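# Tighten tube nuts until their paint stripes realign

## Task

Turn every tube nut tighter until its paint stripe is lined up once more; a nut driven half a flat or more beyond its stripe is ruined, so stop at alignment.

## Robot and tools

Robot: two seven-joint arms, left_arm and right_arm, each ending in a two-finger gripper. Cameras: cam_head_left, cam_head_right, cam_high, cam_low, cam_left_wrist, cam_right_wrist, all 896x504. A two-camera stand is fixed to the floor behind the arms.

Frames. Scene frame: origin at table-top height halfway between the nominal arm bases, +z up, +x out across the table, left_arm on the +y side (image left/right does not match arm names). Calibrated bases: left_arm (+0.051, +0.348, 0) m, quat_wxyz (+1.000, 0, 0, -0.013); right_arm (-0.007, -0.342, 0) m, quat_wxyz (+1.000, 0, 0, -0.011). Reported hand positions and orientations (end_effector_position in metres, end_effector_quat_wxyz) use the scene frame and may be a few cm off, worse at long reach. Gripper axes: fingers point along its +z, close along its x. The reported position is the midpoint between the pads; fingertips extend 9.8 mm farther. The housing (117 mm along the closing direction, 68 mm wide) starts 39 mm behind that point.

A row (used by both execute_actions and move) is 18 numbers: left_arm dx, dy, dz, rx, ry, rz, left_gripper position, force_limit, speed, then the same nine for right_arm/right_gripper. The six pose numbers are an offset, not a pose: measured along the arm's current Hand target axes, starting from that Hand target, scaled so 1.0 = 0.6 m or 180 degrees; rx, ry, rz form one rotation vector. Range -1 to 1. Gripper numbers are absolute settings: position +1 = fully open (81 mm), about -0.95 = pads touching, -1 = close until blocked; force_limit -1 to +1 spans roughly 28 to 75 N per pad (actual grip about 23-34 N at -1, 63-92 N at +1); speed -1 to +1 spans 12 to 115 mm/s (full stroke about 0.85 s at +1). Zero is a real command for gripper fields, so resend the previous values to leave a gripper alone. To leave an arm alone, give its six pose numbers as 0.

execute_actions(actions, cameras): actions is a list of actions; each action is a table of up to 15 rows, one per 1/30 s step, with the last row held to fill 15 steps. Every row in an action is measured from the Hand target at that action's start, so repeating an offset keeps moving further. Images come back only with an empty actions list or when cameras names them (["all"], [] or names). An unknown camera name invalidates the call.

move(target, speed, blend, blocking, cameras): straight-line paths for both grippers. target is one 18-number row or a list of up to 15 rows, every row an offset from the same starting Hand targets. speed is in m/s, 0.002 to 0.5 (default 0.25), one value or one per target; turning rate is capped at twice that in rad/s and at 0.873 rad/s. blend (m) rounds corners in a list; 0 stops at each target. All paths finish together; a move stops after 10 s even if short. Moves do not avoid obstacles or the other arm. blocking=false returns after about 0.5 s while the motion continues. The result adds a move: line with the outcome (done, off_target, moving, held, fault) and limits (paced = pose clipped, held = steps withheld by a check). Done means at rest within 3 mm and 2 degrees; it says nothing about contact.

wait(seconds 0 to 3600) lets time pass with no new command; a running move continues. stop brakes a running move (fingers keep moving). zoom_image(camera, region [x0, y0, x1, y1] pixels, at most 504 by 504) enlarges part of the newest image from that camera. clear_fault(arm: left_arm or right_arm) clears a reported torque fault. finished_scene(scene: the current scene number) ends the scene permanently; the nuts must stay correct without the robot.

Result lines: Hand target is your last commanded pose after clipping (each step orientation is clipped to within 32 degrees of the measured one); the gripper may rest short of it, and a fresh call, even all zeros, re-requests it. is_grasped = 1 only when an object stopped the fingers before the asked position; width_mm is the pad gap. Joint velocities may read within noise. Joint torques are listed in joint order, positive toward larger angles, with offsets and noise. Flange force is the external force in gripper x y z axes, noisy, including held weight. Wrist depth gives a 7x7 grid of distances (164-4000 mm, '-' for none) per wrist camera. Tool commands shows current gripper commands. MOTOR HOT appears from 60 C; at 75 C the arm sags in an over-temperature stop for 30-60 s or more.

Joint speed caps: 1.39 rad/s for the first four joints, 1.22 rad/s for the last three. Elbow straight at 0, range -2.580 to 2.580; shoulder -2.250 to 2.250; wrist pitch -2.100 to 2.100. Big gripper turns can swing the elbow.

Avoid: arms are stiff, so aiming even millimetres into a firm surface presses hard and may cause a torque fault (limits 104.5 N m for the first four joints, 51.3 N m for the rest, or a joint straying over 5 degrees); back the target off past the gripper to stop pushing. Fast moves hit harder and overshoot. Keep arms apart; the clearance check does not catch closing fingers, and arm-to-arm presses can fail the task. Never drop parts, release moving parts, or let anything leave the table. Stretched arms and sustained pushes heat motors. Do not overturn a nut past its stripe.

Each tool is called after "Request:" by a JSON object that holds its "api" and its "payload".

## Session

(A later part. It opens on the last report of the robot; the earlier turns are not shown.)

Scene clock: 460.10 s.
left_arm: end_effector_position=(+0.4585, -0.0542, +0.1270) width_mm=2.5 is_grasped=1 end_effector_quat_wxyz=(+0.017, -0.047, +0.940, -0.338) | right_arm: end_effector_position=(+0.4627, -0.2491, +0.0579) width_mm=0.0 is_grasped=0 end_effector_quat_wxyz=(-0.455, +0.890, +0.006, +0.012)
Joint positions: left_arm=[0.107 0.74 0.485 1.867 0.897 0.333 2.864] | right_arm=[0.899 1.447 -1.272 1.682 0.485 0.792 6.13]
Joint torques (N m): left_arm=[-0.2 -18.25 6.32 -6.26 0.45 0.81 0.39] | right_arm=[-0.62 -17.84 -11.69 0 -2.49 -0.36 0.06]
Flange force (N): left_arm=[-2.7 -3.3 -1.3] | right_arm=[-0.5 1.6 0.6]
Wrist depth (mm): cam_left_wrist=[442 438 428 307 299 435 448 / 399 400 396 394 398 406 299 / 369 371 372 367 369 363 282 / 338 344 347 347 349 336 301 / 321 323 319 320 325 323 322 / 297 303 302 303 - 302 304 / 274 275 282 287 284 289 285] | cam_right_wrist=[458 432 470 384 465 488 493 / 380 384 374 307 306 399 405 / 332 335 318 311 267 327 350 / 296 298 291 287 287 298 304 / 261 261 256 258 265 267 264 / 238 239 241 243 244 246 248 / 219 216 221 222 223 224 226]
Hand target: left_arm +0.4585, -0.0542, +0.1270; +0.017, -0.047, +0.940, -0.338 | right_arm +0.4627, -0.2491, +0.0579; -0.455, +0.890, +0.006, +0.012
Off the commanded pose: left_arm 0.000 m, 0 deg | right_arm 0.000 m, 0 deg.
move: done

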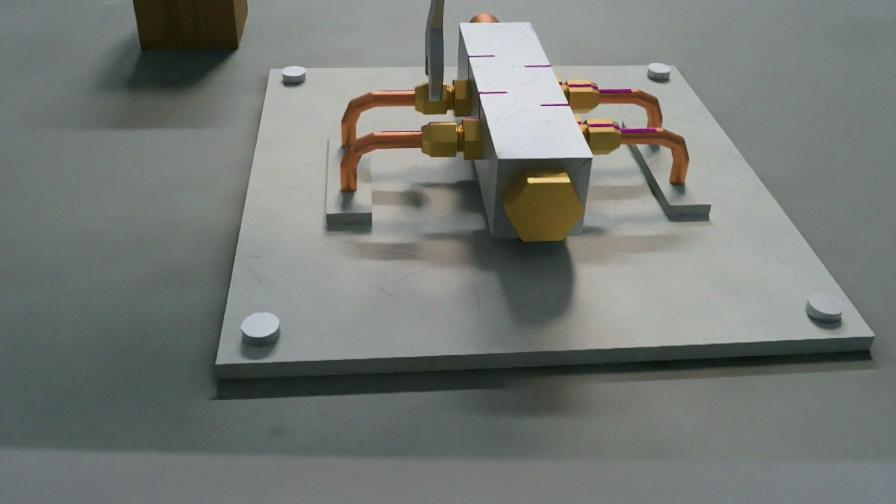

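Request:
{"api": "move", "payload": {"target": [0,0.00245,0.00226,0,0,0,-1,1,0.3,0,0,0,0,0,0,-1,-1,1], "speed": 0.02}}

Request:
{"api": "move", "payload": {"target": [0,0.00123,0.00113,0,0,0,-1,1,0.3,0,0,0,0,0,0,-1,-1,1], "speed": 0.02}}

Request:
{"api": "move", "payload": {"target": [0,0.00123,0.00113,0,0,0,-1,1,0.3,0,0,0,0,0,0,-1,-1,1], "speed": 0.02}}

Scene clock: 461.00 s.
left_arm: end_effector_position=(+0.4584, -0.0539, +0.1250) width_mm=2.5 is_grasped=1 end_effector_quat_wxyz=(+0.017, -0.047, +0.940, -0.338) | right_arm: end_effector_position=(+0.4627, -0.2491, +0.0579) width_mm=0.0 is_grasped=0 end_effector_quat_wxyz=(-0.455, +0.890, +0.006, +0.012)
Joint positions: left_arm=[0.103 0.745 0.49 1.869 0.899 0.327 2.857] | right_arm=[0.899 1.447 -1.272 1.682 0.485 0.792 6.13]
Joint torques (N m): left_arm=[-0.21 -18.35 6.37 -6.16 0.5 0.78 0.41] | right_arm=[-0.57 -17.82 -11.69 0 -2.49 -0.33 0.08]
Flange force (N): left_arm=[-3.2 -3.4 -1.1] | right_arm=[-0.4 1.4 0.7]
Wrist depth (mm): cam_left_wrist=[440 432 427 310 298 430 445 / 397 397 393 393 395 404 297 / 367 367 370 364 366 360 282 / 335 342 344 344 345 335 300 / 319 320 316 318 322 319 320 / 295 300 297 302 - 300 300 / 272 273 274 285 282 285 283] | cam_right_wrist=[458 431 469 384 466 488 492 / 381 384 375 306 306 401 404 / 332 335 318 311 267 326 350 / 295 297 291 286 287 297 303 / 261 261 256 258 265 267 264 / 238 239 240 243 244 245 247 / 219 216 221 222 223 225 226]
Hand target: left_arm +0.4584, -0.0539, +0.1250; +0.017, -0.047, +0.940, -0.338 | right_arm +0.4627, -0.2491, +0.0579; -0.455, +0.890, +0.006, +0.012
Off the commanded pose: left_arm 0.000 m, 0 deg | right_arm 0.000 m, 0 deg.
move: done

Scene clock: 461.50 s.
left_arm: end_effector_position=(+0.4584, -0.0538, +0.1240) width_mm=2.5 is_grasped=1 end_effector_quat_wxyz=(+0.017, -0.047, +0.940, -0.338) | right_arm: end_effector_position=(+0.4627, -0.2491, +0.0579) width_mm=0.0 is_grasped=0 end_effector_quat_wxyz=(-0.455, +0.890, +0.006, +0.012)
Joint positions: left_arm=[0.102 0.748 0.492 1.87 0.9 0.324 2.854] | right_arm=[0.899 1.447 -1.272 1.682 0.485 0.792 6.13]
Joint torques (N m): left_arm=[-0.18 -18.22 6.41 -6.04 0.42 0.73 0.4] | right_arm=[-0.61 -17.82 -11.73 0.02 -2.5 -0.34 0.06]
Flange force (N): left_arm=[-3.5 -3.8 -1.5] | right_arm=[-0.4 1.6 0.6]
Wrist depth (mm): cam_left_wrist=[438 431 425 315 298 429 445 / 396 396 390 391 393 402 295 / 365 366 367 363 365 358 282 / 334 341 342 343 345 334 302 / 317 319 314 317 321 318 318 / 293 299 296 301 - 299 300 / 272 272 273 283 281 285 282] | cam_right_wrist=[459 431 468 385 464 486 493 / 381 384 373 307 306 400 403 / 333 335 317 312 267 326 350 / 296 298 291 287 287 298 303 / 261 261 256 258 266 267 264 / 238 239 240 243 244 245 247 / 218 216 221 222 223 225 226]
Hand target: left_arm +0.4584, -0.0538, +0.1240; +0.017, -0.047, +0.940, -0.338 | right_arm +0.4627, -0.2491, +0.0579; -0.455, +0.890, +0.006, +0.012
Off the commanded pose: left_arm 0.000 m, 0 deg | right_arm 0.000 m, 0 deg.
move: done

Scene clock: 462.00 s.
left_arm: end_effector_position=(+0.4584, -0.0536, +0.1231) width_mm=2.5 is_grasped=1 end_effector_quat_wxyz=(+0.017, -0.047, +0.940, -0.338) | right_arm: end_effector_position=(+0.4627, -0.2491, +0.0579) width_mm=0.0 is_grasped=0 end_effector_quat_wxyz=(-0.455, +0.890, +0.006, +0.012)
Joint positions: left_arm=[0.1 0.75 0.494 1.871 0.902 0.321 2.851] | right_arm=[0.899 1.447 -1.272 1.682 0.485 0.792 6.13]
Joint torques (N m): left_arm=[0.07 -16.13 5.74 -5.09 0.27 0.58 0.41] | right_arm=[-0.6 -17.82 -11.68 0.03 -2.5 -0.34 0.07]
Flange force (N): left_arm=[-3.4 -6.2 -5.7] | right_arm=[-0.4 1.5 0.6]
Wrist depth (mm): cam_left_wrist=[438 431 423 317 297 428 442 / 393 394 390 390 392 400 293 / 364 366 367 362 363 356 282 / 334 335 341 342 344 332 301 / 315 318 314 315 320 322 318 / 294 298 295 300 - 298 299 / 270 271 272 282 280 284 281] | cam_right_wrist=[459 432 470 386 466 486 494 / 380 385 374 306 306 400 405 / 332 335 318 311 267 326 350 / 296 298 291 286 287 297 303 / 261 261 256 258 265 267 264 / 238 239 240 243 244 246 247 / 219 216 221 222 223 225 227]
Hand target: left_arm +0.4584, -0.0536, +0.1230; +0.017, -0.047, +0.940, -0.338 | right_arm +0.4627, -0.2491, +0.0579; -0.455, +0.890, +0.006, +0.012
Off the commanded pose: left_arm 0.000 m, 0 deg | right_arm 0.000 m, 0 deg.
move: done

Request:
{"api": "move", "payload": {"target": [0,0.00168,0.00064,0,0,0,-1,1,0.3,0,0,0,0,0,0,-1,-1,1], "speed": 0.02, "cameras": ["cam_right_wrist"]}}

Request:
{"api": "zoom_image", "payload": {"camera": "cam_right_wrist", "region": [385, 50, 485, 150]}}

Scene clock: 462.90 s.
left_arm: end_effector_position=(+0.4583, -0.0531, +0.1221) width_mm=2.5 is_grasped=1 end_effector_quat_wxyz=(+0.017, -0.047, +0.940, -0.338) | right_arm: end_effector_position=(+0.4627, -0.2491, +0.0579) width_mm=0.0 is_grasped=0 end_effector_quat_wxyz=(-0.455, +0.890, +0.006, +0.012)
Joint positions: left_arm=[0.097 0.753 0.497 1.872 0.903 0.318 2.847] | right_arm=[0.899 1.447 -1.272 1.682 0.485 0.792 6.13]
Joint torques (N m): left_arm=[0.33 -15.6 5.84 -5.09 0.3 0.56 0.37] | right_arm=[-0.57 -17.81 -11.71 0.01 -2.5 -0.34 0.09]
Flange force (N): left_arm=[-3.3 -6.5 -7.4] | right_arm=[-0.4 1.4 0.7]
Wrist depth (mm): cam_left_wrist=[435 428 423 320 298 427 441 / 391 395 388 389 390 399 293 / 362 364 365 362 362 356 281 / 333 338 341 341 342 332 302 / 315 317 317 314 320 320 317 / 292 297 294 298 295 297 297 / 269 270 271 282 272 280 280] | cam_right_wrist=[457 431 471 385 465 486 494 / 380 384 375 307 306 400 404 / 331 336 318 311 267 326 349 / 296 298 291 287 287 298 303 / 261 261 256 258 265 267 264 / 238 239 240 243 244 246 247 / 219 216 220 222 223 225 226]
Hand target: left_arm +0.4583, -0.0531, +0.1221; +0.017, -0.047, +0.940, -0.338 | right_arm +0.4627, -0.2491, +0.0579; -0.455, +0.890, +0.006, +0.012
Off the commanded pose: left_arm 0.000 m, 0 deg | right_arm 0.000 m, 0 deg.
move: done

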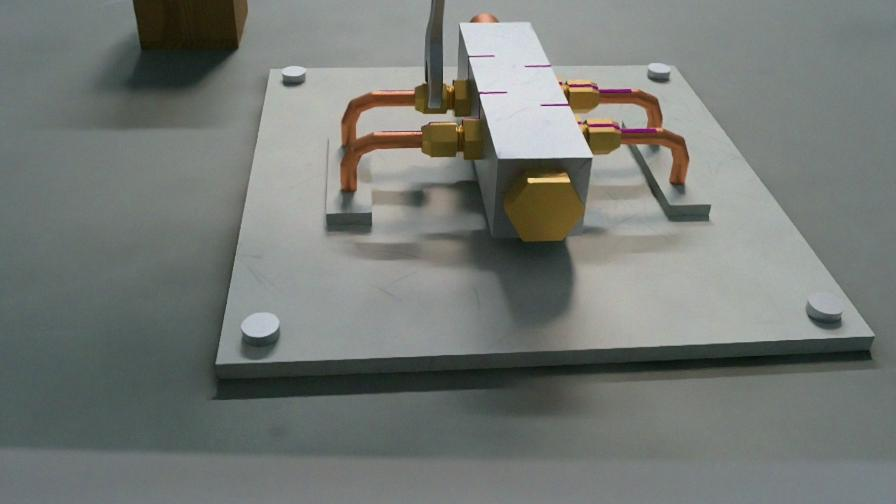

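Scaled by 5.040 from the camera's image (finer frame: 1280x720).

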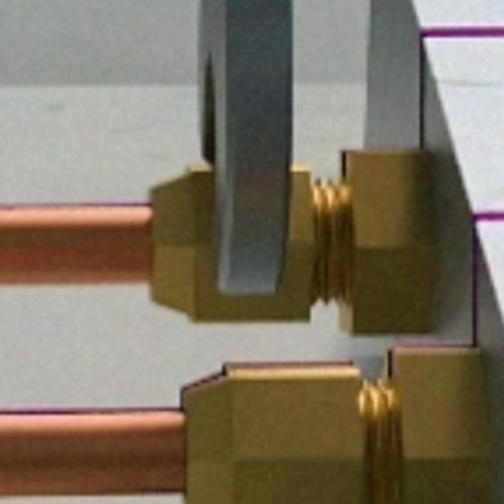

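Request:
{"api": "move", "payload": {"target": [[0,-0.00368,-0.00339,0,0,0,-1,1,0.3,0,0,0,0,0,0,-1,-1,1],[0,-0.00198,-0.00523,0,0,0,-1,1,0.3,0,0,0,0,0,0,-1,-1,1],[0,0.00047,-0.00297,0,0,0,-1,1,0.3,0,0,0,0,0,0,-1,-1,1]], "speed": 0.02}}

Request:
{"api": "move", "payload": {"target": [0,0.00123,0.00113,0,0,0,-1,1,0.3,0,0,0,0,0,0,-1,-1,1], "speed": 0.02}}

Request:
{"api": "move", "payload": {"target": [0,0.00123,0.00113,0,0,0,-1,1,0.3,0,0,0,0,0,0,-1,-1,1], "speed": 0.02, "cameras": ["cam_right_wrist"]}}

Request:
{"api": "zoom_image", "payload": {"camera": "cam_right_wrist", "region": [385, 50, 485, 150]}}

Scene clock: 464.37 s.
left_arm: end_effector_position=(+0.4582, -0.0518, +0.1233) width_mm=2.5 is_grasped=1 end_effector_quat_wxyz=(+0.017, -0.047, +0.940, -0.338) | right_arm: end_effector_position=(+0.4627, -0.2491, +0.0579) width_mm=0.0 is_grasped=0 end_effector_quat_wxyz=(-0.455, +0.890, +0.006, +0.012)
Joint positions: left_arm=[0.095 0.749 0.496 1.875 0.902 0.322 2.847] | right_arm=[0.899 1.447 -1.272 1.682 0.485 0.792 6.13]
Joint torques (N m): left_arm=[-0.19 -18.1 6.49 -6.06 0.4 0.81 0.4] | right_arm=[-0.61 -17.8 -11.7 0.02 -2.51 -0.34 0.04]
Flange force (N): left_arm=[-3.3 -3.8 -1.6] | right_arm=[-0.4 1.5 0.6]
Wrist depth (mm): cam_left_wrist=[438 431 422 320 299 430 439 / 393 396 390 389 393 401 294 / 364 364 367 362 363 357 281 / 334 334 341 342 344 333 307 / 316 318 314 315 321 317 319 / 293 298 295 300 - 298 298 / 270 271 272 282 273 284 281] | cam_right_wrist=[460 431 472 385 465 486 492 / 381 383 373 307 306 400 405 / 332 336 318 310 266 326 350 / 295 298 290 286 287 298 303 / 261 261 256 258 265 267 264 / 238 239 240 243 244 246 247 / 219 216 221 222 224 225 226]
Hand target: left_arm +0.4582, -0.0518, +0.1233; +0.017, -0.047, +0.940, -0.338 | right_arm +0.4627, -0.2491, +0.0579; -0.455, +0.890, +0.006, +0.012
Off the commanded pose: left_arm 0.000 m, 0 deg | right_arm 0.000 m, 0 deg.
move: done

Scene clock: 464.87 s.
left_arm: end_effector_position=(+0.4582, -0.0516, +0.1223) width_mm=2.5 is_grasped=1 end_effector_quat_wxyz=(+0.017, -0.047, +0.940, -0.338) | right_arm: end_effector_position=(+0.4627, -0.2491, +0.0579) width_mm=0.0 is_grasped=0 end_effector_quat_wxyz=(-0.455, +0.890, +0.006, +0.012)
Joint positions: left_arm=[0.093 0.751 0.499 1.875 0.903 0.319 2.844] | right_arm=[0.899 1.447 -1.272 1.682 0.485 0.792 6.13]
Joint torques (N m): left_arm=[0.17 -17.84 6.68 -6.05 0.49 0.83 0.4] | right_arm=[-0.57 -17.83 -11.68 0 -2.52 -0.34 0.06]
Flange force (N): left_arm=[-3.4 -3.5 -2.8] | right_arm=[-0.4 1.5 0.7]
Wrist depth (mm): cam_left_wrist=[434 429 423 322 302 428 439 / 392 393 388 390 392 399 294 / 362 365 365 367 362 356 280 / 332 338 340 341 343 332 307 / 315 317 317 314 319 320 317 / 292 297 294 299 - 297 297 / 268 271 271 282 272 280 280] | cam_right_wrist=[458 432 470 386 465 487 493 / 381 384 374 309 306 399 405 / 332 335 318 311 267 326 350 / 295 298 290 286 287 297 303 / 261 261 256 258 265 267 264 / 238 239 240 243 244 246 247 / 219 216 221 222 223 225 226]
Hand target: left_arm +0.4582, -0.0516, +0.1223; +0.017, -0.047, +0.940, -0.338 | right_arm +0.4627, -0.2491, +0.0579; -0.455, +0.890, +0.006, +0.012
Off the commanded pose: left_arm 0.000 m, 0 deg | right_arm 0.000 m, 0 deg.
move: done

Scene clock: 465.37 s.
left_arm: end_effector_position=(+0.4582, -0.0515, +0.1213) width_mm=2.5 is_grasped=1 end_effector_quat_wxyz=(+0.017, -0.047, +0.940, -0.338) | right_arm: end_effector_position=(+0.4627, -0.2491, +0.0579) width_mm=0.0 is_grasped=0 end_effector_quat_wxyz=(-0.455, +0.890, +0.006, +0.012)
Joint positions: left_arm=[0.091 0.754 0.501 1.876 0.904 0.316 2.841] | right_arm=[0.899 1.447 -1.272 1.682 0.485 0.792 6.13]
Joint torques (N m): left_arm=[0.32 -17.48 6.61 -5.91 0.47 0.79 0.46] | right_arm=[-0.58 -17.87 -11.69 0.01 -2.49 -0.34 0.07]
Flange force (N): left_arm=[-3.3 -3.4 -3.7] | right_arm=[-0.4 1.6 0.7]
Wrist depth (mm): cam_left_wrist=[432 427 420 324 300 427 439 / 392 391 386 388 390 392 292 / 361 362 364 366 367 354 279 / 331 337 339 339 341 331 306 / 314 315 316 312 319 319 316 / 291 296 293 297 - 295 297 / 268 269 270 280 271 279 279] | cam_right_wrist=[458 430 470 385 464 488 492 / 379 384 374 309 306 400 405 / 332 336 318 311 266 327 350 / 295 298 291 287 287 297 303 / 261 261 256 258 265 267 264 / 238 239 240 243 244 246 247 / 219 216 221 222 223 225 226]
Hand target: left_arm +0.4582, -0.0515, +0.1213; +0.017, -0.047, +0.940, -0.338 | right_arm +0.4627, -0.2491, +0.0579; -0.455, +0.890, +0.006, +0.012
Off the commanded pose: left_arm 0.000 m, 0 deg | right_arm 0.000 m, 0 deg.
move: done

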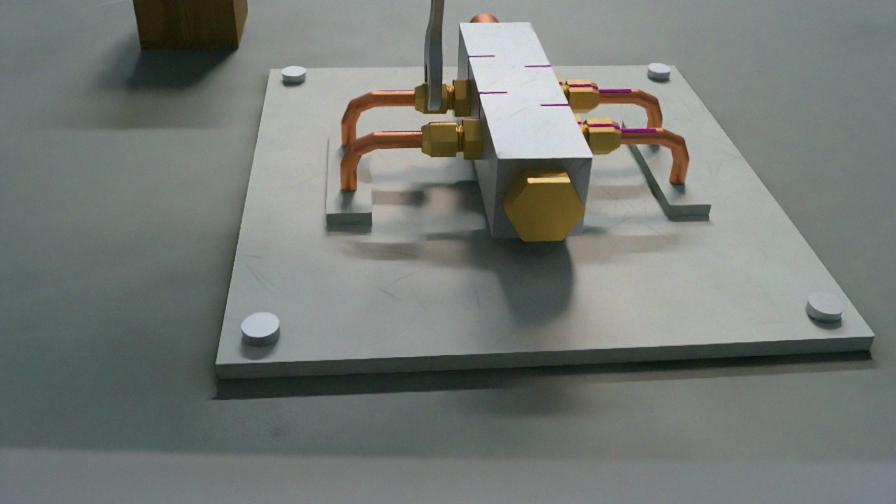

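Scaled by 5.040 from the camera's image (finer frame: 1280x720).

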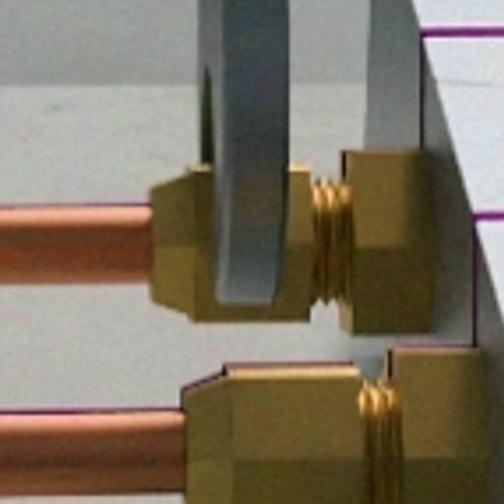

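Request:
{"api": "move", "payload": {"target": [0,0.00218,0.00133,0,0,0,-1,1,0.3,0,0,0,0,0,0,-1,-1,1], "speed": 0.02}}

Request:
{"api": "move", "payload": {"target": [0,0.00147,0.00136,0,0,0,-1,1,0.3,0,0,0,0,0,0,-1,-1,1], "speed": 0.02, "cameras": ["cam_right_wrist"]}}

Request:
{"api": "zoom_image", "payload": {"camera": "cam_right_wrist", "region": [385, 50, 485, 150]}}

Scene clock: 466.27 s.
left_arm: end_effector_position=(+0.4581, -0.0510, +0.1198) width_mm=2.5 is_grasped=1 end_effector_quat_wxyz=(+0.017, -0.047, +0.940, -0.338) | right_arm: end_effector_position=(+0.4627, -0.2491, +0.0579) width_mm=0.0 is_grasped=0 end_effector_quat_wxyz=(-0.455, +0.890, +0.006, +0.012)
Joint positions: left_arm=[0.088 0.758 0.505 1.878 0.906 0.311 2.836] | right_arm=[0.899 1.447 -1.272 1.682 0.485 0.792 6.13]
Joint torques (N m): left_arm=[0.32 -18.2 7.04 -6.1 0.48 0.96 0.41] | right_arm=[-0.58 -17.83 -11.7 -0.04 -2.51 -0.34 0.07]
Flange force (N): left_arm=[-3.7 -2.8 -2.2] | right_arm=[-0.6 1.5 0.7]
Wrist depth (mm): cam_left_wrist=[431 425 419 332 307 422 435 / 388 390 385 377 386 388 292 / 359 361 362 363 365 353 279 / 329 334 337 338 338 328 309 / 312 314 315 311 317 318 314 / 289 295 291 295 - 293 295 / 266 267 269 279 270 277 277] | cam_right_wrist=[458 431 469 385 466 487 492 / 380 383 375 310 307 400 404 / 332 335 318 311 267 326 350 / 295 298 291 286 287 298 303 / 261 262 256 258 266 266 264 / 238 239 240 242 244 245 247 / 218 216 221 222 224 225 226]
Hand target: left_arm +0.4581, -0.0510, +0.1199; +0.017, -0.047, +0.940, -0.338 | right_arm +0.4627, -0.2491, +0.0579; -0.455, +0.890, +0.006, +0.012
Off the commanded pose: left_arm 0.000 m, 0 deg | right_arm 0.000 m, 0 deg.
move: done

Scene clock: 466.77 s.
left_arm: end_effector_position=(+0.4581, -0.0508, +0.1187) width_mm=2.5 is_grasped=1 end_effector_quat_wxyz=(+0.017, -0.047, +0.940, -0.338) | right_arm: end_effector_position=(+0.4627, -0.2491, +0.0579) width_mm=0.0 is_grasped=0 end_effector_quat_wxyz=(-0.455, +0.890, +0.006, +0.012)
Joint positions: left_arm=[0.086 0.761 0.508 1.879 0.908 0.308 2.832] | right_arm=[0.899 1.447 -1.272 1.682 0.485 0.792 6.13]
Joint torques (N m): left_arm=[0.2 -17.25 6.45 -5.44 0.41 0.84 0.48] | right_arm=[-0.64 -17.84 -11.7 -0.01 -2.5 -0.35 0.06]
Flange force (N): left_arm=[-3.7 -4.2 -3.5] | right_arm=[-0.5 1.6 0.6]
Wrist depth (mm): cam_left_wrist=[429 422 415 335 308 420 433 / 388 389 384 376 386 386 289 / 357 358 360 362 363 350 278 / 332 329 337 336 338 327 308 / 310 312 313 310 315 316 314 / 288 293 290 294 - 292 293 / 265 266 267 271 269 276 276] | cam_right_wrist=[457 431 469 386 465 487 492 / 381 385 375 309 307 400 404 / 332 335 318 311 267 326 350 / 295 297 291 287 287 298 303 / 261 261 256 258 265 267 264 / 237 239 240 242 244 246 247 / 218 216 221 222 223 224 226]
Hand target: left_arm +0.4581, -0.0508, +0.1187; +0.017, -0.047, +0.940, -0.338 | right_arm +0.4627, -0.2491, +0.0579; -0.455, +0.890, +0.006, +0.012
Off the commanded pose: left_arm 0.000 m, 0 deg | right_arm 0.000 m, 0 deg.
move: done

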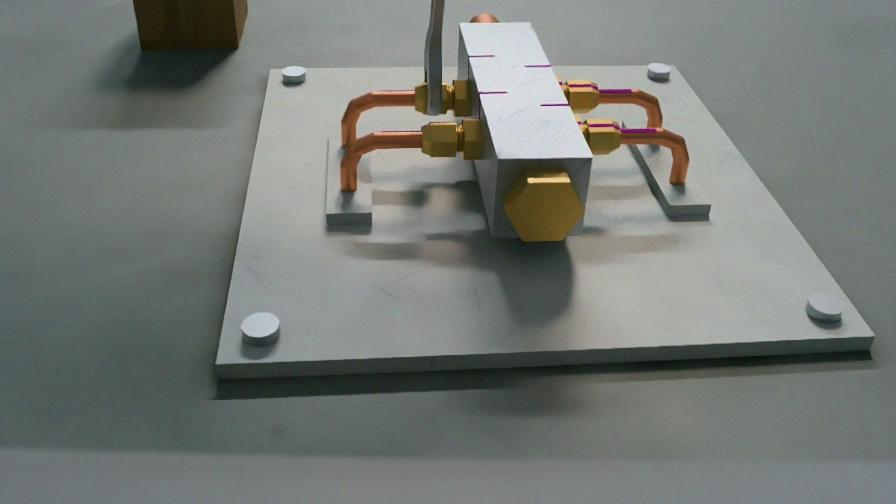

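Scaled by 5.040 from the camera's image (finer frame: 1280x720).

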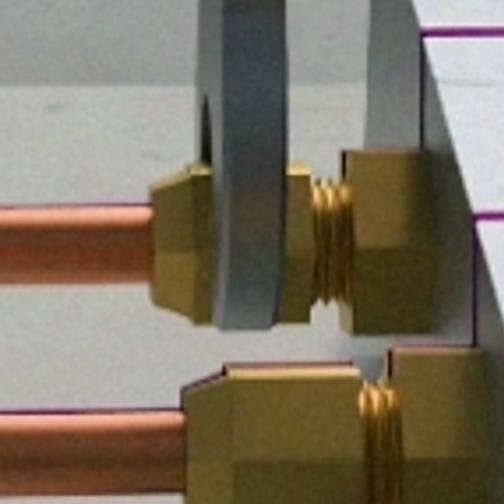

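Request:
{"api": "move", "payload": {"target": [[0,-0.00684,0.01073,-0.02778,0,0,-1,1,0.3,0,0,0,0,0,0,-1,-1,1],[0,-0.01271,0.02202,-0.05556,0,0,-1,1,0.3,0,0,0,0,0,0,-1,-1,1]], "speed": 0.035, "blend": 0.001, "cameras": ["cam_right_wrist"]}}

Request:
{"api": "zoom_image", "payload": {"camera": "cam_right_wrist", "region": [385, 50, 485, 150]}}

Scene clock: 470.00 s.
left_arm: end_effector_position=(+0.4595, -0.0651, +0.1134) width_mm=2.5 is_grasped=1 end_effector_quat_wxyz=(+0.012, -0.048, +0.966, -0.255) | right_arm: end_effector_position=(+0.4627, -0.2491, +0.0579) width_mm=0.0 is_grasped=0 end_effector_quat_wxyz=(-0.455, +0.890, +0.006, +0.012)
Joint positions: left_arm=[0.42 0.708 0.158 1.735 0.696 0.482 3.203] | right_arm=[0.899 1.447 -1.272 1.682 0.485 0.792 6.13]
Joint torques (N m): left_arm=[0.12 -20.54 4.38 -7.13 0.61 0.21 0.47] | right_arm=[-0.63 -17.82 -11.71 0 -2.49 -0.34 0.06]
Flange force (N): left_arm=[-1.4 -1.4 -0.8] | right_arm=[-0.5 1.5 0.6]
Wrist depth (mm): cam_left_wrist=[342 342 345 336 342 347 256 / 323 325 325 323 327 324 254 / 308 308 309 310 311 307 275 / 292 293 294 295 296 296 294 / 276 279 277 281 282 280 283 / 264 267 265 269 266 270 268 / 245 248 250 249 250 253 256] | cam_right_wrist=[458 431 469 386 465 487 494 / 380 383 375 307 306 400 405 / 331 335 318 311 267 326 350 / 295 298 290 287 287 298 303 / 261 261 256 258 264 267 264 / 237 239 241 243 244 245 247 / 219 216 221 222 223 225 226]
Hand target: left_arm +0.4595, -0.0650, +0.1134; +0.012, -0.048, +0.966, -0.255 | right_arm +0.4627, -0.2491, +0.0579; -0.455, +0.890, +0.006, +0.012
Off the commanded pose: left_arm 0.000 m, 0 deg | right_arm 0.000 m, 0 deg.
move: done

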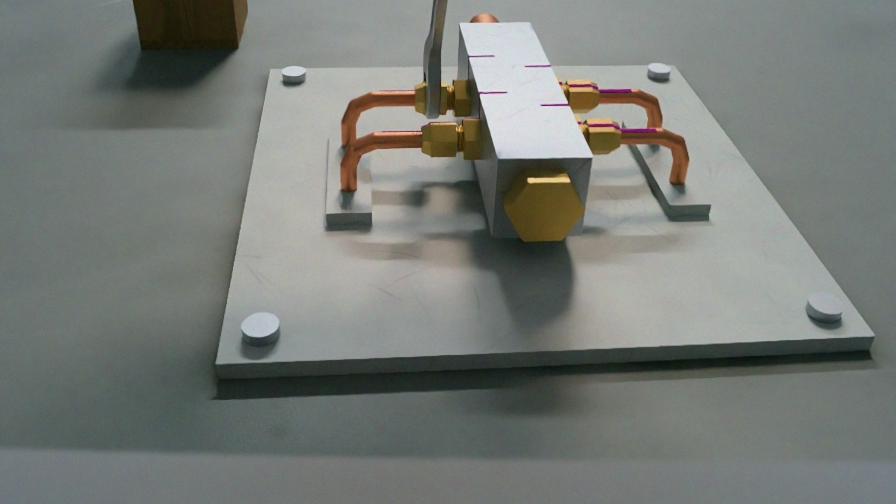

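Scaled by 5.040 from the camera's image (finer frame: 1280x720).

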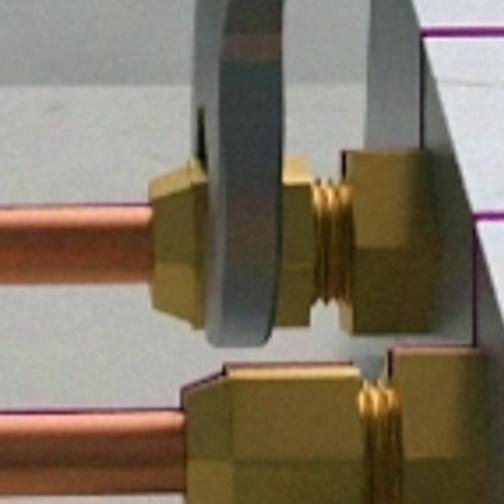

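Request:
{"api": "move", "payload": {"target": [[-0.0012,-0.00684,0.01073,-0.02778,0,0,-1,1,0.3,0,0,0,0,0,0,-1,-1,1],[-0.0012,-0.01271,0.02202,-0.05556,0,0,-1,1,0.3,0,0,0,0,0,0,-1,-1,1],[-0.0012,-0.01758,0.03378,-0.08333,0,0,-1,1,0.3,0,0,0,0,0,0,-1,-1,1],[-0.0012,-0.02141,0.04592,-0.11111,0,0,-1,1,0.3,0,0,0,0,0,0,-1,-1,1],[-0.0012,-0.02416,0.05834,-0.13889,0,0,-1,1,0.3,0,0,0,0,0,0,-1,-1,1]], "speed": 0.035, "blend": 0.001, "cameras": ["cam_right_wrist"]}}

Request:
{"api": "zoom_image", "payload": {"camera": "cam_right_wrist", "region": [385, 50, 485, 150]}}

Scene clock: 479.33 s.
left_arm: end_effector_position=(+0.4632, -0.0947, +0.0900) width_mm=2.5 is_grasped=1 end_effector_quat_wxyz=(+0.002, -0.050, +0.998, -0.040) | right_arm: end_effector_position=(+0.4627, -0.2491, +0.0579) width_mm=0.0 is_grasped=0 end_effector_quat_wxyz=(-0.455, +0.890, +0.006, +0.012)
Joint positions: left_arm=[0.862 0.888 -0.26 1.27 0.311 0.965 3.794] | right_arm=[0.899 1.447 -1.272 1.682 0.485 0.792 6.13]
Joint torques (N m): left_arm=[-0.52 -26.07 -0.09 -8.18 -0.33 0.49 0.44] | right_arm=[-0.57 -17.84 -11.7 0.01 -2.51 -0.35 0.06]
Flange force (N): left_arm=[-0.2 -0.6 3.3] | right_arm=[-0.4 1.6 0.7]
Wrist depth (mm): cam_left_wrist=[226 227 227 227 228 228 228 / 225 225 225 225 226 226 227 / 222 223 223 224 223 224 224 / 221 221 222 222 222 222 222 / 219 220 220 220 - 221 220 / 211 212 212 213 212 213 219 / 210 210 210 211 211 212 217] | cam_right_wrist=[459 431 454 175 465 486 493 / 381 384 374 299 307 401 404 / 332 335 318 310 267 326 350 / 296 298 291 287 287 298 303 / 261 261 256 258 265 267 264 / 238 239 240 243 244 246 247 / 219 216 221 222 223 225 226]
Hand target: left_arm +0.4632, -0.0947, +0.0900; +0.002, -0.050, +0.998, -0.040 | right_arm +0.4627, -0.2491, +0.0579; -0.455, +0.890, +0.006, +0.012
Off the commanded pose: left_arm 0.000 m, 0 deg | right_arm 0.000 m, 0 deg.
move: done

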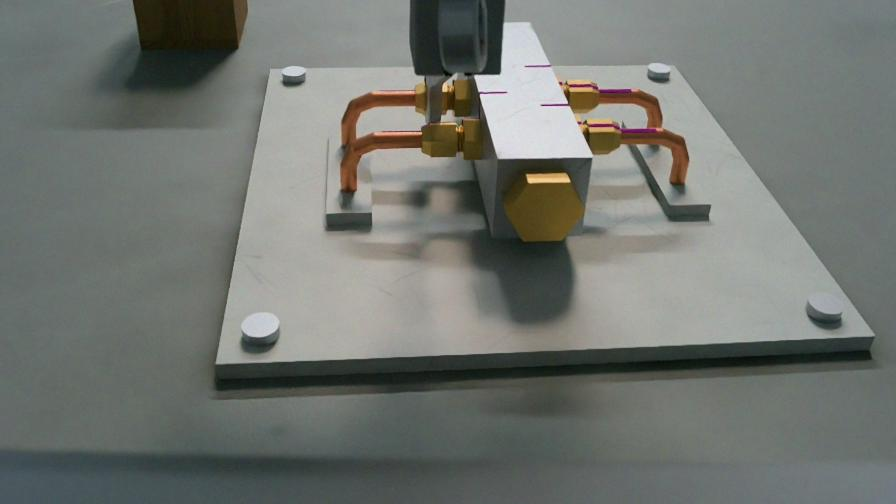

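Scaled by 5.040 from the camera's image (finer frame: 1280x720).

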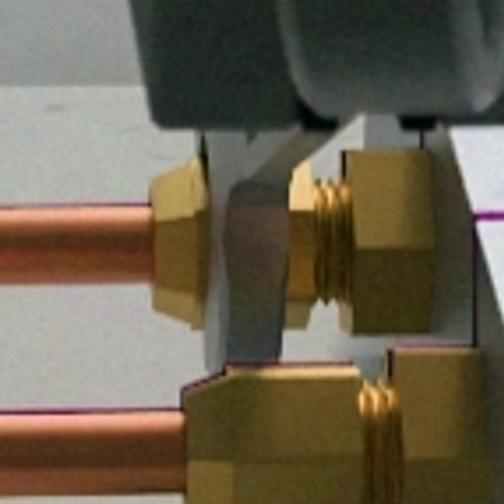

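Request:
{"api": "move", "payload": {"target": [[0,-0.00684,0.01073,-0.02778,0,0,-1,1,0.3,0,0,0,0,0,0,-1,-1,1],[0,-0.01271,0.02202,-0.05556,0,0,-1,1,0.3,0,0,0,0,0,0,-1,-1,1],[0,-0.01758,0.03378,-0.08333,0,0,-1,1,0.3,0,0,0,0,0,0,-1,-1,1]], "speed": 0.035, "blend": 0.001}}

Request:
{"api": "move", "payload": {"target": [[0,0.0031,-0.004,0.011,0,0,-1,1,0.3,0,0,0,0,0,0,-1,-1,1]], "speed": 0.03}}

Scene clock: 483.77 s.
left_arm: end_effector_position=(+0.4644, -0.1067, +0.0707) width_mm=2.5 is_grasped=1 end_effector_quat_wxyz=(-0.005, -0.050, +0.995, +0.091) | right_arm: end_effector_position=(+0.4627, -0.2491, +0.0579) width_mm=0.0 is_grasped=0 end_effector_quat_wxyz=(-0.455, +0.890, +0.006, +0.012)
Joint positions: left_arm=[0.944 1.091 -0.339 0.905 0.191 1.322 3.967] | right_arm=[0.899 1.447 -1.272 1.682 0.485 0.792 6.13]
Joint torques (N m): left_arm=[-0.48 -28.5 -0.95 -7.81 -1.17 1.82 0.5] | right_arm=[-0.56 -17.86 -11.72 -0.01 -2.52 -0.34 0.07]
Flange force (N): left_arm=[-0.2 -0.6 4.3] | right_arm=[-0.4 1.6 0.8]
Wrist depth (mm): cam_left_wrist=[179 179 180 180 180 180 179 / 182 182 182 182 182 182 182 / 185 184 184 184 184 185 185 / 187 187 186 186 186 187 187 / 184 185 187 189 - 189 190 / 186 186 186 186 186 185 193 / 188 189 189 188 189 189 196] | cam_right_wrist=[444 176 178 181 183 185 475 / 380 383 362 221 306 386 404 / 332 334 318 225 267 326 350 / 295 299 291 285 288 297 303 / 261 261 256 258 265 267 264 / 238 239 240 243 244 246 247 / 219 216 221 222 223 225 226]
Hand target: left_arm +0.4644, -0.1067, +0.0707; -0.005, -0.050, +0.995, +0.091 | right_arm +0.4627, -0.2491, +0.0579; -0.455, +0.890, +0.006, +0.012
Off the commanded pose: left_arm 0.000 m, 0 deg | right_arm 0.000 m, 0 deg.
move: done

Scene clock: 484.60 s.
left_arm: end_effector_position=(+0.4643, -0.1054, +0.0734) width_mm=2.5 is_grasped=1 end_effector_quat_wxyz=(-0.004, -0.050, +0.996, +0.074) | right_arm: end_effector_position=(+0.4627, -0.2491, +0.0579) width_mm=0.0 is_grasped=0 end_effector_quat_wxyz=(-0.455, +0.890, +0.006, +0.012)
Joint positions: left_arm=[0.938 1.06 -0.332 0.959 0.204 1.271 3.949] | right_arm=[0.899 1.447 -1.272 1.682 0.485 0.792 6.13]
Joint torques (N m): left_arm=[-0.83 -28.2 -1.17 -7.73 -1.3 1.53 0.41] | right_arm=[-0.62 -17.82 -11.69 -0.03 -2.5 -0.34 0.06]
Flange force (N): left_arm=[-0.2 -1.8 3.8] | right_arm=[-0.6 1.5 0.6]
Wrist depth (mm): cam_left_wrist=[185 185 186 185 185 185 185 / 187 187 188 187 187 187 188 / 189 189 189 189 190 190 190 / 191 191 191 191 191 192 192 / 187 188 191 193 - 193 194 / 189 189 189 189 190 189 196 / 191 192 191 191 192 192 199] | cam_right_wrist=[445 - 181 185 187 190 476 / 380 383 374 223 307 400 404 / 332 335 318 183 267 327 350 / 296 298 291 286 287 298 303 / 261 262 256 258 265 267 264 / 237 239 240 243 244 245 247 / 219 217 221 222 224 225 226]
Hand target: left_arm +0.4643, -0.1054, +0.0734; -0.004, -0.050, +0.996, +0.074 | right_arm +0.4627, -0.2491, +0.0579; -0.455, +0.890, +0.006, +0.012
Off the commanded pose: left_arm 0.000 m, 0 deg | right_arm 0.000 m, 0 deg.
move: done

Request:
{"api": "move", "payload": {"target": [[0,-0.00045,0.00049,0,0,0,-1,1,0.3,0,0,0,0,0,0,-1,-1,1],[0,-0.01395,-0.01191,0,0,0,-1,1,0.3,0,0,0,0,0,0,-1,-1,1]], "speed": 0.02}}

Request:
{"api": "move", "payload": {"target": [[0,0.0156,-0.0988,0,0,0,-1,1,0.3,0,0,0,0,0,0,-1,-1,1]], "speed": 0.06, "cameras": ["cam_right_wrist"]}}

Request:
{"api": "zoom_image", "payload": {"camera": "cam_right_wrist", "region": [405, 65, 485, 130]}}

Scene clock: 486.03 s.
left_arm: end_effector_position=(+0.4652, -0.1147, +0.0792) width_mm=2.5 is_grasped=1 end_effector_quat_wxyz=(-0.004, -0.050, +0.996, +0.074) | right_arm: end_effector_position=(+0.4627, -0.2491, +0.0579) width_mm=0.0 is_grasped=0 end_effector_quat_wxyz=(-0.455, +0.890, +0.006, +0.012)
Joint positions: left_arm=[0.94 1.073 -0.331 0.908 0.203 1.309 3.962] | right_arm=[0.899 1.447 -1.272 1.682 0.485 0.792 6.13]
Joint torques (N m): left_arm=[-0.29 -26.4 -0.14 -8.03 -0.53 0.46 0.41] | right_arm=[-0.6 -17.85 -11.71 0.01 -2.51 -0.36 0.07]
Flange force (N): left_arm=[0.6 1.5 -0.5] | right_arm=[-0.4 1.6 0.6]
Wrist depth (mm): cam_left_wrist=[191 191 191 192 192 191 191 / 193 193 193 193 194 194 193 / 195 195 196 196 196 196 196 / 197 197 197 197 197 198 198 / 199 199 199 199 - 200 200 / 195 195 195 196 196 195 203 / 198 197 198 198 198 198 205] | cam_right_wrist=[445 427 170 201 175 446 475 / 380 384 375 214 329 400 403 / 332 335 318 272 267 326 350 / 295 298 291 286 287 297 303 / 261 262 256 258 265 266 264 / 238 239 240 243 244 246 247 / 219 217 221 222 223 225 226]
Hand target: left_arm +0.4652, -0.1147, +0.0792; -0.004, -0.050, +0.996, +0.074 | right_arm +0.4627, -0.2491, +0.0579; -0.455, +0.890, +0.006, +0.012
Off the commanded pose: left_arm 0.000 m, 0 deg | right_arm 0.000 m, 0 deg.
move: done

Scene clock: 487.33 s.
left_arm: end_effector_position=(+0.4652, -0.1141, +0.1392) width_mm=2.5 is_grasped=1 end_effector_quat_wxyz=(-0.004, -0.050, +0.996, +0.074) | right_arm: end_effector_position=(+0.4627, -0.2491, +0.0579) width_mm=0.0 is_grasped=0 end_effector_quat_wxyz=(-0.455, +0.890, +0.006, +0.012)
Joint positions: left_arm=[0.935 1.01 -0.336 0.843 0.189 1.433 3.964] | right_arm=[0.899 1.447 -1.272 1.682 0.485 0.792 6.13]
Joint torques (N m): left_arm=[-0.23 -26.16 -0.04 -8.42 -0.56 0.41 0.4] | right_arm=[-0.61 -17.79 -11.7 -0.05 -2.51 -0.34 0.05]
Flange force (N): left_arm=[0.4 1.3 -0.5] | right_arm=[-0.7 1.4 0.6]
Wrist depth (mm): cam_left_wrist=[250 250 250 251 251 250 249 / 252 252 253 254 254 253 253 / 255 256 255 256 255 256 256 / 257 257 258 258 258 258 259 / 255 254 256 255 256 261 261 / 258 257 258 258 258 264 265 / 261 260 259 261 261 267 268] | cam_right_wrist=[460 431 469 438 465 486 492 / 382 384 375 323 307 399 405 / 332 335 318 310 266 327 350 / 296 298 291 286 287 297 303 / 261 261 256 258 265 268 264 / 238 239 240 243 244 245 247 / 219 216 221 222 223 225 226]
Hand target: left_arm +0.4652, -0.1141, +0.1392; -0.004, -0.050, +0.996, +0.074 | right_arm +0.4627, -0.2491, +0.0579; -0.455, +0.890, +0.006, +0.012
Off the commanded pose: left_arm 0.000 m, 0 deg | right_arm 0.000 m, 0 deg.
move: done

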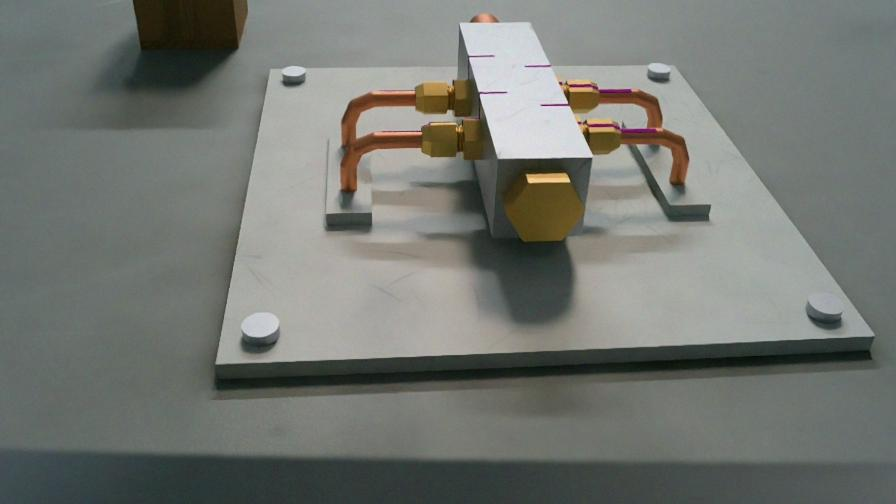

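Scaled by 6.300 from the camera's image (finer frame: 1280x720).

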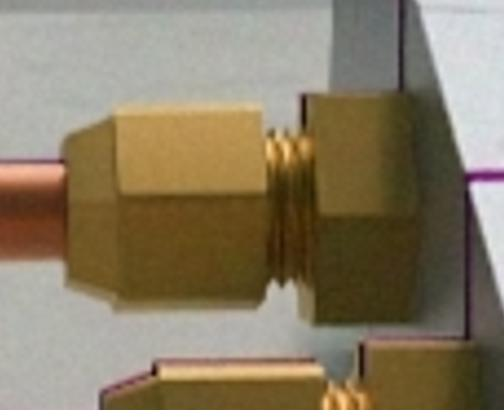

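Request:
{"api": "move", "payload": {"target": [[0.0007,0.1421,-0.0225,0.3322,0,0,-1,1,0.3,0,0,0,0,0,0,-1,-1,1],[0.0007,0.1352,0.0243,0.3322,0,0,-1,1,0.3,0,0,0,0,0,0,-1,-1,1]], "speed": [0.25, 0.08]}}

Request:
{"api": "move", "payload": {"target": [0,0.00859,0.0079,0,0,0,-1,1,0.3,0,0,0,0,0,0,-1,-1,1], "speed": 0.04, "cameras": ["cam_right_wrist"]}}

Request:
{"api": "zoom_image", "payload": {"camera": "cam_right_wrist", "region": [385, 50, 485, 150]}}

Request:
{"api": "move", "payload": {"target": [0,0.00184,0.0017,0,0,0,-1,1,0.3,0,0,0,0,0,0,-1,-1,1], "speed": 0.02}}

Request:
{"api": "move", "payload": {"target": [0,0.00123,0.00113,0,0,0,-1,1,0.3,0,0,0,0,0,0,-1,-1,1], "speed": 0.02}}

Scene clock: 491.77 s.
left_arm: end_effector_position=(+0.4566, -0.0322, +0.1368) width_mm=2.5 is_grasped=1 end_effector_quat_wxyz=(+0.021, -0.045, +0.900, -0.432) | right_arm: end_effector_position=(+0.4627, -0.2491, +0.0579) width_mm=0.0 is_grasped=0 end_effector_quat_wxyz=(-0.455, +0.890, +0.006, +0.012)
Joint positions: left_arm=[-0.045 0.779 0.499 1.995 1.489 0.47 2.14] | right_arm=[0.899 1.447 -1.272 1.682 0.485 0.792 6.13]
Joint torques (N m): left_arm=[-0.23 -17.23 6.81 -4.75 0.4 2.47 0.4] | right_arm=[-0.6 -17.84 -11.7 0.02 -2.48 -0.34 0.08]
Flange force (N): left_arm=[1.5 1.8 1.2] | right_arm=[-0.4 1.5 0.6]
Wrist depth (mm): cam_left_wrist=[642 644 602 339 337 615 665 / 550 542 508 340 333 533 559 / 474 473 479 452 389 471 489 / 422 425 427 419 430 335 332 / 382 384 387 396 390 346 356 / 343 350 353 363 356 348 350 / 316 323 324 325 327 327 322] | cam_right_wrist=[458 432 469 383 465 488 493 / 380 384 375 324 306 399 404 / 332 334 318 311 267 326 350 / 296 298 291 287 287 298 303 / 261 261 256 258 265 268 264 / 237 239 240 243 244 246 247 / 219 216 221 222 223 225 226]
Hand target: left_arm +0.4566, -0.0322, +0.1368; +0.021, -0.045, +0.900, -0.432 | right_arm +0.4627, -0.2491, +0.0579; -0.455, +0.890, +0.006, +0.012
Off the commanded pose: left_arm 0.000 m, 0 deg | right_arm 0.000 m, 0 deg.
move: done

Scene clock: 492.27 s.
left_arm: end_effector_position=(+0.4566, -0.0327, +0.1298) width_mm=2.5 is_grasped=1 end_effector_quat_wxyz=(+0.021, -0.045, +0.900, -0.432) | right_arm: end_effector_position=(+0.4627, -0.2491, +0.0579) width_mm=0.0 is_grasped=0 end_effector_quat_wxyz=(-0.455, +0.890, +0.006, +0.012)
Joint positions: left_arm=[-0.044 0.798 0.5 1.997 1.516 0.465 2.102] | right_arm=[0.899 1.447 -1.272 1.682 0.485 0.792 6.13]
Joint torques (N m): left_arm=[-0.17 -17.32 6.97 -4.57 0.32 2.56 0.36] | right_arm=[-0.59 -17.82 -11.72 0.02 -2.51 -0.34 0.04]
Flange force (N): left_arm=[1.9 2.0 1.3] | right_arm=[-0.4 1.6 0.7]
Wrist depth (mm): cam_left_wrist=[624 607 585 332 331 621 651 / 536 524 508 344 340 535 540 / 460 461 463 454 445 472 477 / 412 413 415 408 419 335 317 / 373 375 375 378 380 344 354 / 335 341 344 352 346 341 342 / 307 309 315 317 318 314 315] | cam_right_wrist=[459 431 471 385 465 487 494 / 380 383 374 311 307 400 404 / 332 335 318 310 267 326 350 / 296 298 290 287 287 297 303 / 261 261 256 258 265 267 264 / 238 239 240 243 244 246 247 / 219 216 221 222 223 225 226]
Hand target: left_arm +0.4566, -0.0327, +0.1298; +0.021, -0.045, +0.900, -0.432 | right_arm +0.4627, -0.2491, +0.0579; -0.455, +0.890, +0.006, +0.012
Off the commanded pose: left_arm 0.000 m, 0 deg | right_arm 0.000 m, 0 deg.
move: done

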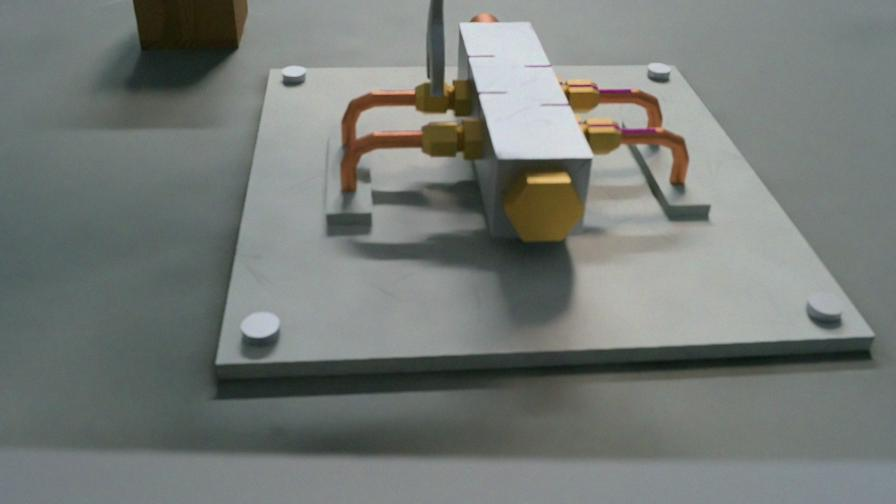

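Scaled by 5.040 from the camera's image (finer frame: 1280x720).

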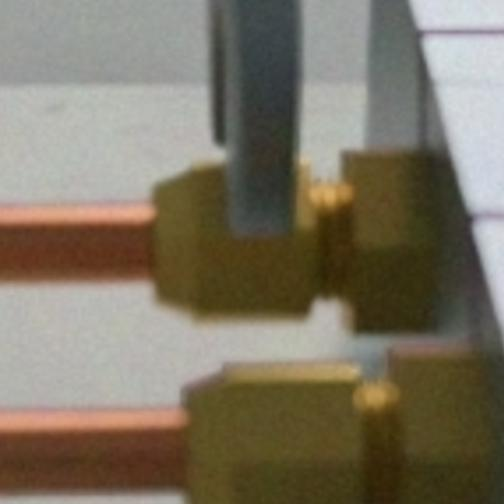

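Scene clock: 492.77 s.
left_arm: end_effector_position=(+0.4566, -0.0328, +0.1283) width_mm=2.5 is_grasped=1 end_effector_quat_wxyz=(+0.021, -0.045, +0.900, -0.432) | right_arm: end_effector_position=(+0.4627, -0.2491, +0.0579) width_mm=0.0 is_grasped=0 end_effector_quat_wxyz=(-0.455, +0.890, +0.006, +0.012)
Joint positions: left_arm=[-0.043 0.801 0.5 1.997 1.522 0.464 2.094] | right_arm=[0.899 1.447 -1.272 1.682 0.485 0.792 6.13]
Joint torques (N m): left_arm=[-0.18 -17.24 6.97 -4.58 0.35 2.59 0.44] | right_arm=[-0.6 -17.79 -11.68 -0.02 -2.51 -0.35 0.05]
Flange force (N): left_arm=[2.4 2.1 1.2] | right_arm=[-0.5 1.5 0.6]
Wrist depth (mm): cam_left_wrist=[620 601 582 332 329 599 651 / 534 518 505 343 339 531 537 / 457 459 462 450 440 469 472 / 410 412 412 404 417 334 317 / 371 372 373 377 378 345 353 / 333 340 342 350 344 338 339 / 305 308 315 316 317 311 313] | cam_right_wrist=[459 431 469 385 466 487 493 / 380 385 374 310 306 400 404 / 332 335 318 311 267 326 350 / 295 298 291 287 287 297 303 / 261 261 256 258 265 266 264 / 238 239 240 243 244 246 247 / 218 216 221 222 224 225 226]
Hand target: left_arm +0.4566, -0.0328, +0.1283; +0.021, -0.045, +0.900, -0.432 | right_arm +0.4627, -0.2491, +0.0579; -0.455, +0.890, +0.006, +0.012
Off the commanded pose: left_arm 0.000 m, 0 deg | right_arm 0.000 m, 0 deg.
move: done

Scene clock: 493.27 s.
left_arm: end_effector_position=(+0.4566, -0.0328, +0.1273) width_mm=2.5 is_grasped=1 end_effector_quat_wxyz=(+0.021, -0.045, +0.900, -0.432) | right_arm: end_effector_position=(+0.4627, -0.2491, +0.0579) width_mm=0.0 is_grasped=0 end_effector_quat_wxyz=(-0.455, +0.890, +0.006, +0.012)
Joint positions: left_arm=[-0.043 0.804 0.5 1.997 1.526 0.463 2.088] | right_arm=[0.899 1.447 -1.272 1.682 0.485 0.792 6.13]
Joint torques (N m): left_arm=[0.41 -15.87 6.72 -4.04 0.27 2.33 0.42] | right_arm=[-0.58 -17.83 -11.71 -0.01 -2.48 -0.35 0.05]
Flange force (N): left_arm=[2.1 0.1 -2.2] | right_arm=[-0.5 1.5 0.6]
Wrist depth (mm): cam_left_wrist=[614 603 581 331 328 595 646 / 532 520 505 342 339 530 535 / 458 457 460 449 441 467 473 / 408 410 412 402 415 334 317 / 369 371 373 373 376 346 352 / 331 338 340 349 343 337 338 / 304 306 312 315 315 311 311] | cam_right_wrist=[458 431 469 385 463 487 493 / 380 384 375 311 306 399 404 / 332 334 317 311 267 326 350 / 296 298 291 287 287 297 303 / 261 262 256 258 265 267 264 / 238 239 241 242 244 246 247 / 219 216 221 222 223 225 226]
Hand target: left_arm +0.4566, -0.0329, +0.1273; +0.021, -0.045, +0.900, -0.432 | right_arm +0.4627, -0.2491, +0.0579; -0.455, +0.890, +0.006, +0.012
Off the commanded pose: left_arm 0.000 m, 0 deg | right_arm 0.000 m, 0 deg.
move: done

Request:
{"api": "move", "payload": {"target": [[0,-0.00123,-0.00113,0,0,0,-1,1,0.3,0,0,0,0,0,0,-1,-1,1],[0,-0.00055,-0.00187,0,0,0,-1,1,0.3,0,0,0,0,0,0,-1,-1,1],[0,0.0019,0.0004,0,0,0,-1,1,0.3,0,0,0,0,0,0,-1,-1,1]], "speed": 0.02}}

Request:
{"api": "move", "payload": {"target": [0,0.00123,0.00113,0,0,0,-1,1,0.3,0,0,0,0,0,0,-1,-1,1], "speed": 0.02}}

Request:
{"api": "move", "payload": {"target": [0,0.00123,0.00113,0,0,0,-1,1,0.3,0,0,0,0,0,0,-1,-1,1], "speed": 0.02, "cameras": ["cam_right_wrist"]}}

Request:
{"api": "zoom_image", "payload": {"camera": "cam_right_wrist", "region": [385, 50, 485, 150]}}

Scene clock: 494.63 s.
left_arm: end_effector_position=(+0.4566, -0.0323, +0.1262) width_mm=2.5 is_grasped=1 end_effector_quat_wxyz=(+0.021, -0.045, +0.900, -0.432) | right_arm: end_effector_position=(+0.4627, -0.2491, +0.0579) width_mm=0.0 is_grasped=0 end_effector_quat_wxyz=(-0.455, +0.890, +0.006, +0.012)
Joint positions: left_arm=[-0.044 0.806 0.499 1.998 1.53 0.463 2.082] | right_arm=[0.899 1.447 -1.272 1.682 0.485 0.792 6.13]
Joint torques (N m): left_arm=[0.58 -17.21 7.79 -4.65 0.44 3.03 0.4] | right_arm=[-0.61 -17.78 -11.71 0 -2.49 -0.34 0.07]
Flange force (N): left_arm=[1.8 2.9 -0.4] | right_arm=[-0.5 1.4 0.6]
Wrist depth (mm): cam_left_wrist=[614 596 577 329 327 591 637 / 530 517 501 343 340 527 535 / 454 454 457 436 438 452 469 / 404 408 410 400 413 335 315 / 367 368 372 373 374 345 355 / 330 337 339 347 341 336 338 / 303 310 311 312 314 310 309] | cam_right_wrist=[458 431 470 385 464 487 493 / 380 383 374 311 306 399 404 / 332 335 318 310 267 326 350 / 295 298 291 287 287 297 303 / 261 261 256 258 265 267 264 / 238 239 240 243 244 246 247 / 219 216 221 222 224 225 226]
Hand target: left_arm +0.4566, -0.0323, +0.1262; +0.021, -0.045, +0.900, -0.432 | right_arm +0.4627, -0.2491, +0.0579; -0.455, +0.890, +0.006, +0.012
Off the commanded pose: left_arm 0.000 m, 0 deg | right_arm 0.000 m, 0 deg.
move: done

Scene clock: 495.13 s.
left_arm: end_effector_position=(+0.4566, -0.0324, +0.1252) width_mm=2.5 is_grasped=1 end_effector_quat_wxyz=(+0.021, -0.045, +0.900, -0.432) | right_arm: end_effector_position=(+0.4627, -0.2491, +0.0579) width_mm=0.0 is_grasped=0 end_effector_quat_wxyz=(-0.455, +0.890, +0.006, +0.012)
Joint positions: left_arm=[-0.044 0.809 0.499 1.998 1.534 0.462 2.077] | right_arm=[0.899 1.447 -1.272 1.682 0.485 0.792 6.13]
Joint torques (N m): left_arm=[0.5 -17.28 7.76 -4.94 0.47 3.05 0.41] | right_arm=[-0.59 -17.8 -11.67 -0.02 -2.51 -0.35 0.07]
Flange force (N): left_arm=[2.7 3.2 -0.5] | right_arm=[-0.5 1.4 0.6]
Wrist depth (mm): cam_left_wrist=[608 596 574 328 326 590 641 / 527 514 499 342 340 510 533 / 452 454 457 433 447 449 468 / 403 406 409 400 412 335 314 / 367 368 370 372 372 346 354 / 329 336 337 346 340 335 336 / 303 309 310 312 312 308 309] | cam_right_wrist=[459 432 470 385 464 486 493 / 380 383 374 312 306 400 404 / 332 335 318 311 266 326 349 / 296 298 291 287 287 297 303 / 261 261 256 258 265 267 264 / 238 239 240 243 244 246 247 / 218 216 221 222 224 225 226]
Hand target: left_arm +0.4566, -0.0324, +0.1252; +0.021, -0.045, +0.900, -0.432 | right_arm +0.4627, -0.2491, +0.0579; -0.455, +0.890, +0.006, +0.012
Off the commanded pose: left_arm 0.000 m, 0 deg | right_arm 0.000 m, 0 deg.
move: done

Scene clock: 495.63 s.
left_arm: end_effector_position=(+0.4566, -0.0325, +0.1242) width_mm=2.5 is_grasped=1 end_effector_quat_wxyz=(+0.021, -0.045, +0.900, -0.432) | right_arm: end_effector_position=(+0.4627, -0.2491, +0.0579) width_mm=0.0 is_grasped=0 end_effector_quat_wxyz=(-0.455, +0.890, +0.006, +0.012)
Joint positions: left_arm=[-0.044 0.811 0.499 1.998 1.538 0.462 2.071] | right_arm=[0.899 1.447 -1.272 1.682 0.485 0.792 6.13]
Joint torques (N m): left_arm=[0.61 -16 7.02 -4.18 0.34 2.43 0.46] | right_arm=[-0.57 -17.8 -11.7 -0.01 -2.5 -0.32 0.06]
Flange force (N): left_arm=[2.4 1.0 -2.6] | right_arm=[-0.5 1.4 0.7]
Wrist depth (mm): cam_left_wrist=[609 594 572 327 326 585 635 / 524 514 499 342 338 508 530 / 451 451 455 431 446 449 466 / 402 404 408 399 411 335 312 / 364 367 370 370 371 347 354 / 333 329 337 344 339 334 335 / 301 307 308 310 311 307 308] | cam_right_wrist=[459 430 470 385 466 487 492 / 381 384 374 311 306 399 404 / 331 335 317 311 267 327 351 / 296 298 290 287 287 298 303 / 261 261 256 258 265 267 264 / 237 239 240 243 244 246 247 / 219 216 221 222 223 225 226]
Hand target: left_arm +0.4566, -0.0325, +0.1242; +0.021, -0.045, +0.900, -0.432 | right_arm +0.4627, -0.2491, +0.0579; -0.455, +0.890, +0.006, +0.012
Off the commanded pose: left_arm 0.000 m, 0 deg | right_arm 0.000 m, 0 deg.
move: done

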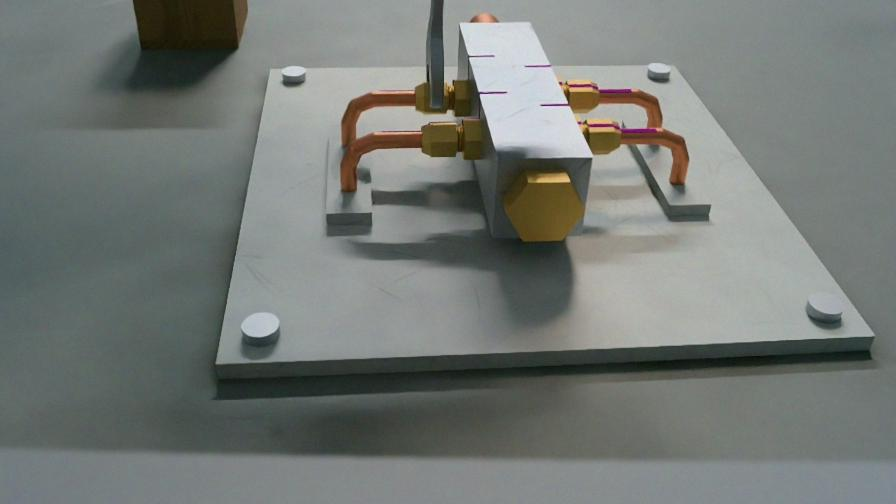

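Scaled by 5.040 from the camera's image (finer frame: 1280x720).

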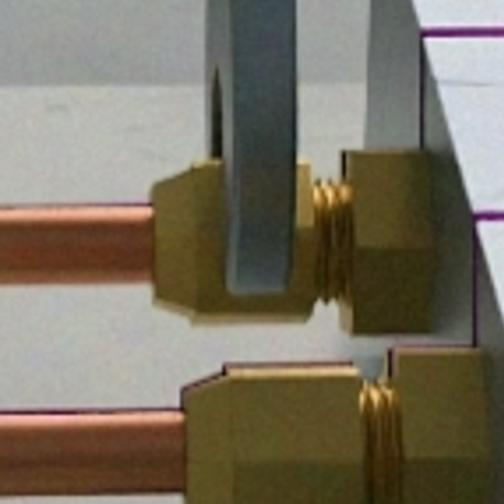

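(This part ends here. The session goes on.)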